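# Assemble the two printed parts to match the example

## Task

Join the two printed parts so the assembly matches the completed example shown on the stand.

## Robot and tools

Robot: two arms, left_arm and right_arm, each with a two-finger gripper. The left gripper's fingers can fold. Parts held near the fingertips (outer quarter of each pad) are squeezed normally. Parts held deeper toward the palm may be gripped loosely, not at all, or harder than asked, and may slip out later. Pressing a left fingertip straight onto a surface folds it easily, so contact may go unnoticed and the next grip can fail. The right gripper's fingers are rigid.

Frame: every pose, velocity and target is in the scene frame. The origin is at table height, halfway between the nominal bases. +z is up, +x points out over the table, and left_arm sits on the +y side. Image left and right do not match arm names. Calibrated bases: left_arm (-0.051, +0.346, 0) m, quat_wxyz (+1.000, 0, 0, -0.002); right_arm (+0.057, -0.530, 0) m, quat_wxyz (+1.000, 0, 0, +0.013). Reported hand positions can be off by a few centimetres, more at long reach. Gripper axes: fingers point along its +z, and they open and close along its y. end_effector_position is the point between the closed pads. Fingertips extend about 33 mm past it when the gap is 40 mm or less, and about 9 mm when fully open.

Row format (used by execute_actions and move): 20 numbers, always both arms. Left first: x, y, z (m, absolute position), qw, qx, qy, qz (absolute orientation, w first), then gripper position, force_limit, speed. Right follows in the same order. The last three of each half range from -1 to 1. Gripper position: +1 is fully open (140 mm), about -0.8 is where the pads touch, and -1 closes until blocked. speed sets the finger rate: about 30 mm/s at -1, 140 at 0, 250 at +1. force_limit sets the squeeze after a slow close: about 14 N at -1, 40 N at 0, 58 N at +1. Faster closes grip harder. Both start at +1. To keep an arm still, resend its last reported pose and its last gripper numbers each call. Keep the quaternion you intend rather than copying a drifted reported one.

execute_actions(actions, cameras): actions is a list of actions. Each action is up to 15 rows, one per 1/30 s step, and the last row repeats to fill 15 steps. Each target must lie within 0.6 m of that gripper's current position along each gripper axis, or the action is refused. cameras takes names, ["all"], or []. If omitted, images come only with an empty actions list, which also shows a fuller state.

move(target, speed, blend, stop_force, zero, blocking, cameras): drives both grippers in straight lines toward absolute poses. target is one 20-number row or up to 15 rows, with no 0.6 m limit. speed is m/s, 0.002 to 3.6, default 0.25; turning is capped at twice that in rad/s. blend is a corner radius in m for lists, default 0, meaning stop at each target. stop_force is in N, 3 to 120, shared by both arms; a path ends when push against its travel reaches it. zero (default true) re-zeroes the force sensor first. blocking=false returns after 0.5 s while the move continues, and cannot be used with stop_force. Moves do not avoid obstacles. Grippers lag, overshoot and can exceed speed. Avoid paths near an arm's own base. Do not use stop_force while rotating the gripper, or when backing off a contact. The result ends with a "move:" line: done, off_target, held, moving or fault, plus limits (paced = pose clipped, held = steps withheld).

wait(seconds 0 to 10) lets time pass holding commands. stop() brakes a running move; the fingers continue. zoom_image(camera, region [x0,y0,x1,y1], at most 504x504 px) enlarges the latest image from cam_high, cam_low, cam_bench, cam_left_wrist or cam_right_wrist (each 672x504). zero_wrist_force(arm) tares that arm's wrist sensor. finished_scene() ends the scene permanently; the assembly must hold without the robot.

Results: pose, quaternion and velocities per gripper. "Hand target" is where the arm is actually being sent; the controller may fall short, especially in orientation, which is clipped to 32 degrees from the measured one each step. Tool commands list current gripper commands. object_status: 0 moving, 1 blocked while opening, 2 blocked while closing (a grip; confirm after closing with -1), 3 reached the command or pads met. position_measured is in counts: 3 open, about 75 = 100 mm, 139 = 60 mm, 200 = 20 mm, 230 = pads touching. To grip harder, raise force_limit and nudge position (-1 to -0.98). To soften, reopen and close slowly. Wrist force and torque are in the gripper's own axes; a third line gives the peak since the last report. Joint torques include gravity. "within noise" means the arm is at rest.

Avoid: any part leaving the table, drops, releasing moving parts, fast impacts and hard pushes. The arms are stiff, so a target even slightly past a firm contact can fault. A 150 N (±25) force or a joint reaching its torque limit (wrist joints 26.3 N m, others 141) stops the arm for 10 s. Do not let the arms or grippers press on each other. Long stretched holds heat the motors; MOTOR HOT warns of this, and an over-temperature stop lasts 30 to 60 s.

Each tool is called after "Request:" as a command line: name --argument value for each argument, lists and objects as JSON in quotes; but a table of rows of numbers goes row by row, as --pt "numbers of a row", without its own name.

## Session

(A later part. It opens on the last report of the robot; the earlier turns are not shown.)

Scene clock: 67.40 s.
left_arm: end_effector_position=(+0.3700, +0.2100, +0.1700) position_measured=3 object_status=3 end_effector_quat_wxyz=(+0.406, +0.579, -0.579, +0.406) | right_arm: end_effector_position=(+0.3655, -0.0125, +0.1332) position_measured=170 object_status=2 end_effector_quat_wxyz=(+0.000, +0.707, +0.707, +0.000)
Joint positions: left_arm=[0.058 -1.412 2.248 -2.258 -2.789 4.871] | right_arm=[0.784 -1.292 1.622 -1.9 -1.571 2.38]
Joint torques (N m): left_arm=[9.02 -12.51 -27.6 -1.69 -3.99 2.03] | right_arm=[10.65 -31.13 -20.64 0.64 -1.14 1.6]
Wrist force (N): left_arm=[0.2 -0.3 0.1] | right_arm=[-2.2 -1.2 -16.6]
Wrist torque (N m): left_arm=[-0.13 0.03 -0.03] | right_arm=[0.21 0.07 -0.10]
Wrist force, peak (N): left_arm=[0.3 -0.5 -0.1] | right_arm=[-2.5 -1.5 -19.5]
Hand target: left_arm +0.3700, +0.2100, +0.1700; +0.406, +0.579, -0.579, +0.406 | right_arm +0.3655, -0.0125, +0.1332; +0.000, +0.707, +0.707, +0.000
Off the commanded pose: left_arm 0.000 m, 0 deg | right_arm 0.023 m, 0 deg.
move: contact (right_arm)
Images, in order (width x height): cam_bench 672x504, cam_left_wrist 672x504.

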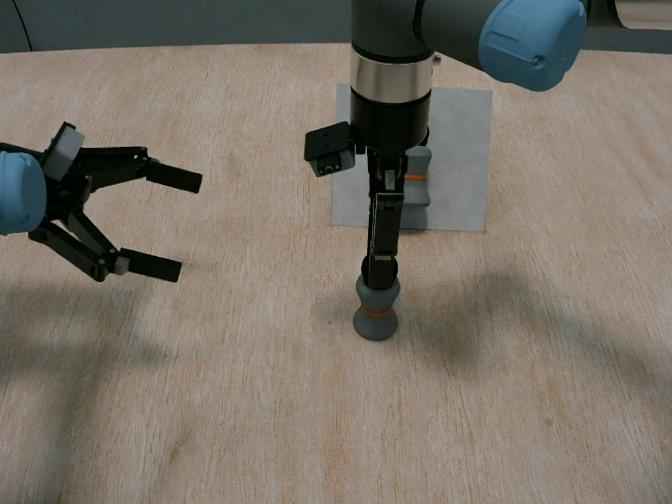

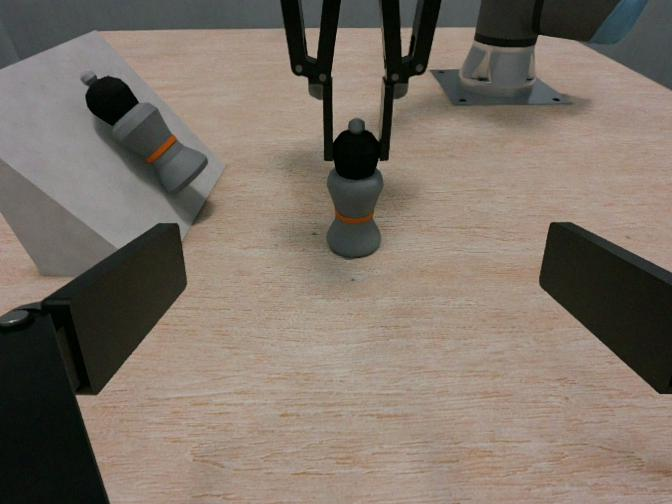

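Request:
move --pt "0.37 0.21 0.17 0.4056 0.579 -0.579 0.4056 1 1 1 0.3667 -0.0118 0.1340 0 0.7071 0.7071 0 -1 0 -1" --pt "0.37 0.21 0.17 0.4056 0.579 -0.579 0.4056 1 1 1 0.3667 -0.0118 0.1336 0 0.7071 0.7071 0 0.2 0 -1" --speed 0.01 --cameras '["cam_left_wrist","cam_right_wrist"]'

Request:
zoom_image --camera "cam_left_wrist" --region '[310, 105, 400, 265]'

Scene clock: 70.30 s.
left_arm: end_effector_position=(+0.3700, +0.2100, +0.1700) position_measured=3 object_status=3 end_effector_quat_wxyz=(+0.406, +0.579, -0.579, +0.406) | right_arm: end_effector_position=(+0.3667, -0.0118, +0.1336) position_measured=104 object_status=0 end_effector_quat_wxyz=(+0.000, +0.707, +0.707, +0.000)
Joint positions: left_arm=[0.058 -1.412 2.248 -2.258 -2.789 4.871] | right_arm=[0.783 -1.29 1.617 -1.898 -1.571 2.38]
Joint torques (N m): left_arm=[9.82 -12.19 -28.35 -1.65 -4.03 2.2] | right_arm=[-10.91 -24.15 -14.98 -5.96 -0.36 -1.46]
Wrist force (N): left_arm=[0.1 -0.4 0.0] | right_arm=[0.0 0.4 0.2]
Wrist torque (N m): left_arm=[-0.15 0.07 -0.02] | right_arm=[0.05 0.09 -0.07]
Wrist force, peak (N): left_arm=[0.4 -0.4 0.0] | right_arm=[-2.4 -1.2 -16.7]
Hand target: left_arm +0.3700, +0.2100, +0.1700; +0.406, +0.579, -0.579, +0.406 | right_arm +0.3667, -0.0118, +0.1336; +0.000, +0.707, +0.707, +0.000
Off the commanded pose: left_arm 0.000 m, 0 deg | right_arm 0.000 m, 0 deg.
move: done
Images, in order (width x height): cam_left_wrist 672x504, cam_right_wrist 672x504.

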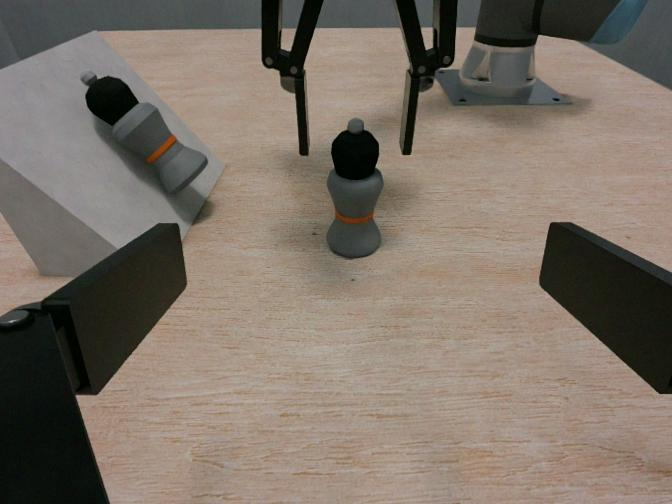

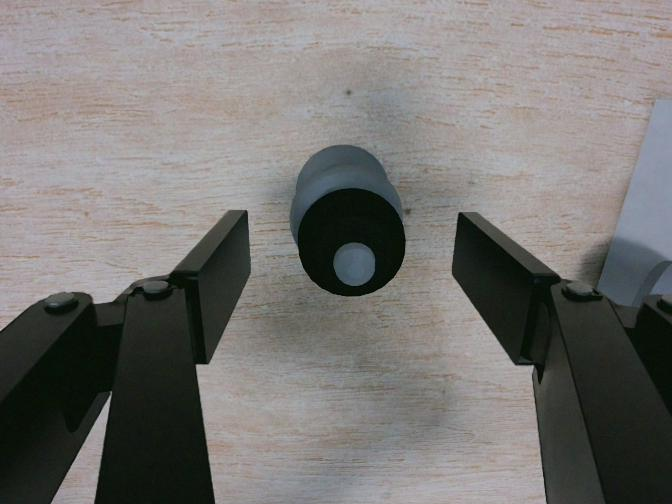

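Scaled by 3.150 from the camera's 672x504 image, which has a finer 960x720 frame.

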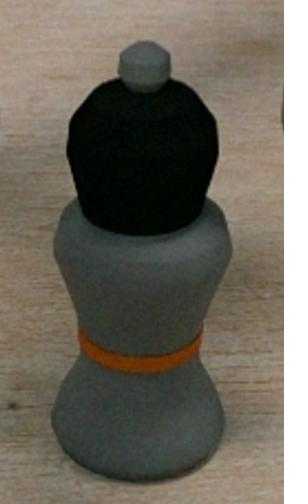

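Request:
move --target '[0.37,0.21,0.17,0.4056,0.579,-0.579,0.4056,1,1,1,0.3667,-0.0118,0.28,0,0.7071,0.7071,0,0.2,0,-1]' --speed 0.15 --cameras '["cam_left_wrist","cam_right_wrist","cam_bench"]'

Request:
zoom_image --camera "cam_bench" --region '[320, 80, 500, 360]'

Scene clock: 73.37 s.
left_arm: end_effector_position=(+0.3700, +0.2100, +0.1700) position_measured=3 object_status=3 end_effector_quat_wxyz=(+0.406, +0.579, -0.579, +0.406) | right_arm: end_effector_position=(+0.3667, -0.0118, +0.2799) position_measured=104 object_status=3 end_effector_quat_wxyz=(+0.000, +0.707, +0.707, +0.000)
Joint positions: left_arm=[0.058 -1.412 2.248 -2.258 -2.789 4.871] | right_arm=[0.783 -1.34 1.302 -1.533 -1.571 2.38]
Joint torques (N m): left_arm=[8.84 -13.05 -28.46 -1.6 -3.94 2.11] | right_arm=[1.96 -22.69 -28.47 -0.1 -1.41 0.66]
Wrist force (N): left_arm=[0.0 -0.2 0.1] | right_arm=[0.1 0.7 0.2]
Wrist torque (N m): left_arm=[-0.12 0.08 -0.02] | right_arm=[0.10 0.06 -0.05]
Wrist force, peak (N): left_arm=[0.2 -0.5 -0.1] | right_arm=[0.3 0.8 1.7]
Hand target: left_arm +0.3700, +0.2100, +0.1700; +0.406, +0.579, -0.579, +0.406 | right_arm +0.3667, -0.0118, +0.2800; +0.000, +0.707, +0.707, +0.000
Off the commanded pose: left_arm 0.000 m, 0 deg | right_arm 0.000 m, 0 deg.
move: done
Images, in order (width x height): cam_bench 672x504, cam_left_wrist 672x504, cam_right_wrist 672x504.

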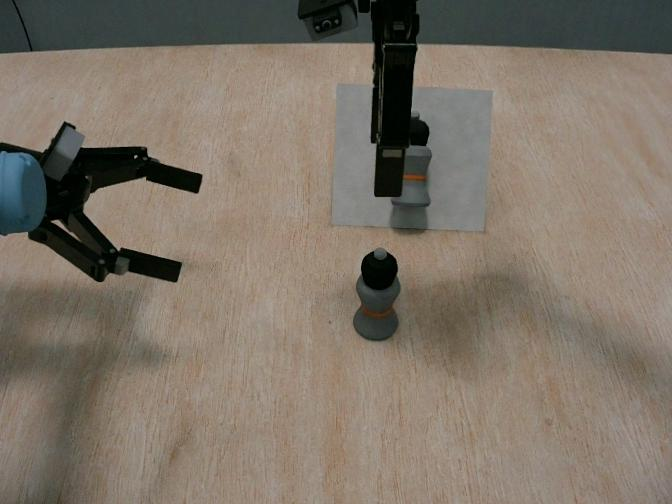

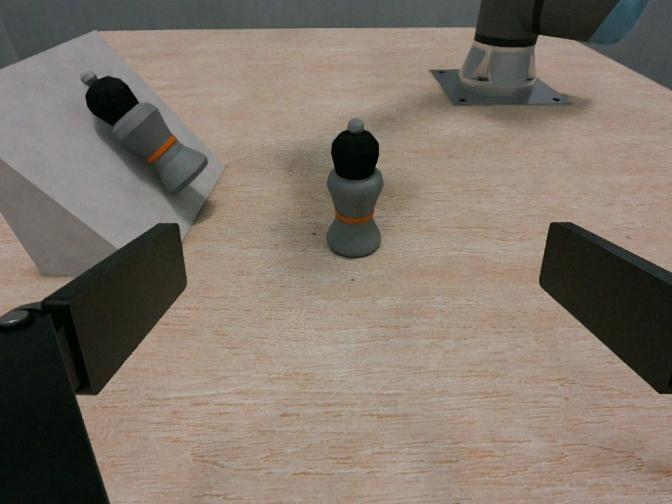

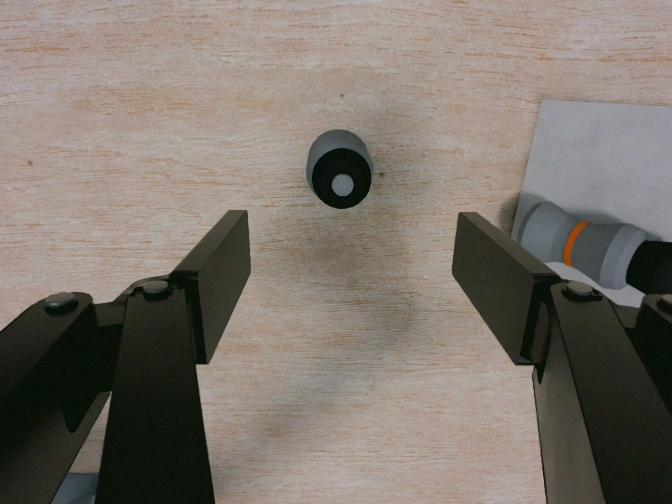

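Scaled by 1.800 from the camera's 672x504 image, which has a finer 960x720 frame.

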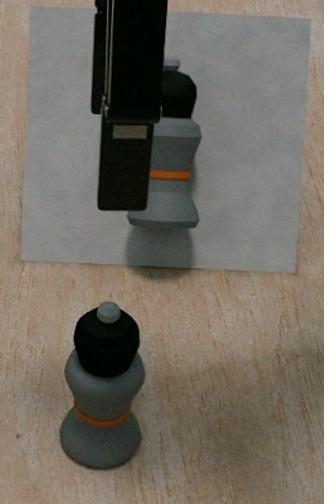

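Request:
move --pt "0.37 0.21 0.17 0.4056 0.579 -0.579 0.4056 1 1 1 0.366 -0.18 0.28 0 0.7071 0.7071 0 0.2 0 -1" --pt "0.37 0.21 0.17 0.4056 0.579 -0.579 0.4056 1 1 1 0.366 -0.2 0.2 0.5 -0.5 -0.5 -0.5 0.2 0 -1" --pt "0.37 0.21 0.17 0.4056 0.579 -0.579 0.4056 1 1 1 0.376 -0.17 0.08 0.5 -0.5 -0.5 -0.5 0.2 0 -1" --speed 0.35 --blend 0.02 --cameras '["cam_right_wrist"]'

Request:
zoom_image --camera "cam_right_wrist" --region '[230, 100, 450, 320]'

Scene clock: 79.10 s.
left_arm: end_effector_position=(+0.3700, +0.2100, +0.1700) position_measured=3 object_status=3 end_effector_quat_wxyz=(+0.406, +0.579, -0.579, +0.406) | right_arm: end_effector_position=(+0.3760, -0.1700, +0.0801) position_measured=104 object_status=3 end_effector_quat_wxyz=(+0.500, -0.500, -0.500, -0.500)
Joint positions: left_arm=[0.058 -1.412 2.248 -2.258 -2.789 4.871] | right_arm=[-0.3 -1.159 2.408 -1.25 -0.274 0]
Joint torques (N m): left_arm=[9.01 -12.52 -29.16 -1.75 -3.83 2.07] | right_arm=[11.34 -11.93 -10.88 3.64 1.52 -1.7]
Wrist force (N): left_arm=[0.2 -0.3 -0.2] | right_arm=[-1.3 -2.1 -1.4]
Wrist torque (N m): left_arm=[-0.14 0.05 -0.02] | right_arm=[-0.50 0.35 0.03]
Wrist force, peak (N): left_arm=[-0.2 -0.5 0.0] | right_arm=[-3.0 -1.7 -1.1]
Hand target: left_arm +0.3700, +0.2100, +0.1700; +0.406, +0.579, -0.579, +0.406 | right_arm +0.3760, -0.1700, +0.0800; +0.500, -0.500, -0.500, -0.500
Off the commanded pose: left_arm 0.000 m, 0 deg | right_arm 0.000 m, 0 deg.
move: done
Images, in order (width x height): cam_right_wrist 672x504.

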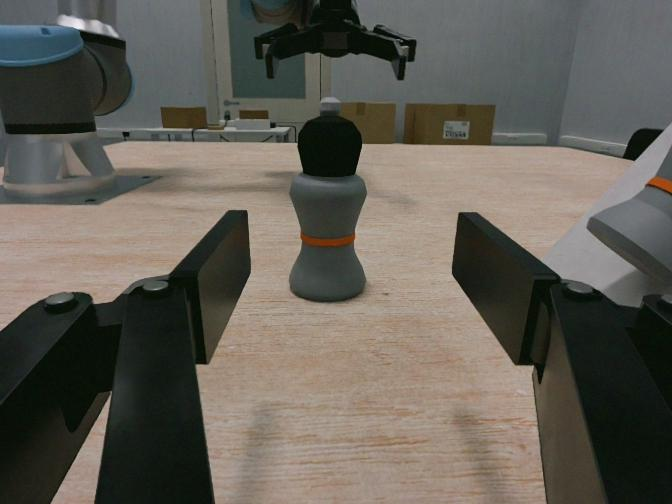

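Scaled by 2.291 from the camera's 672x504 image, which has a finer 960x720 frame.

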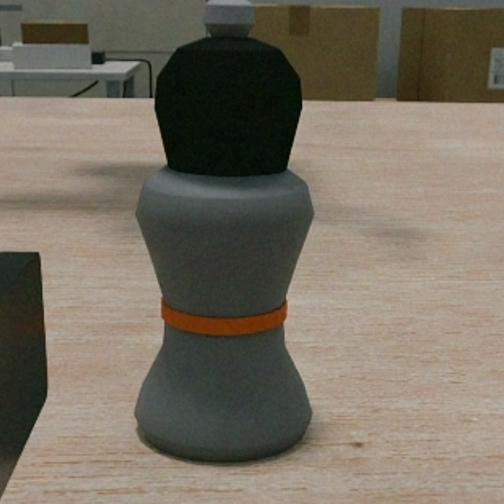

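Request:
finished_scene

The scene is finished: the task was done.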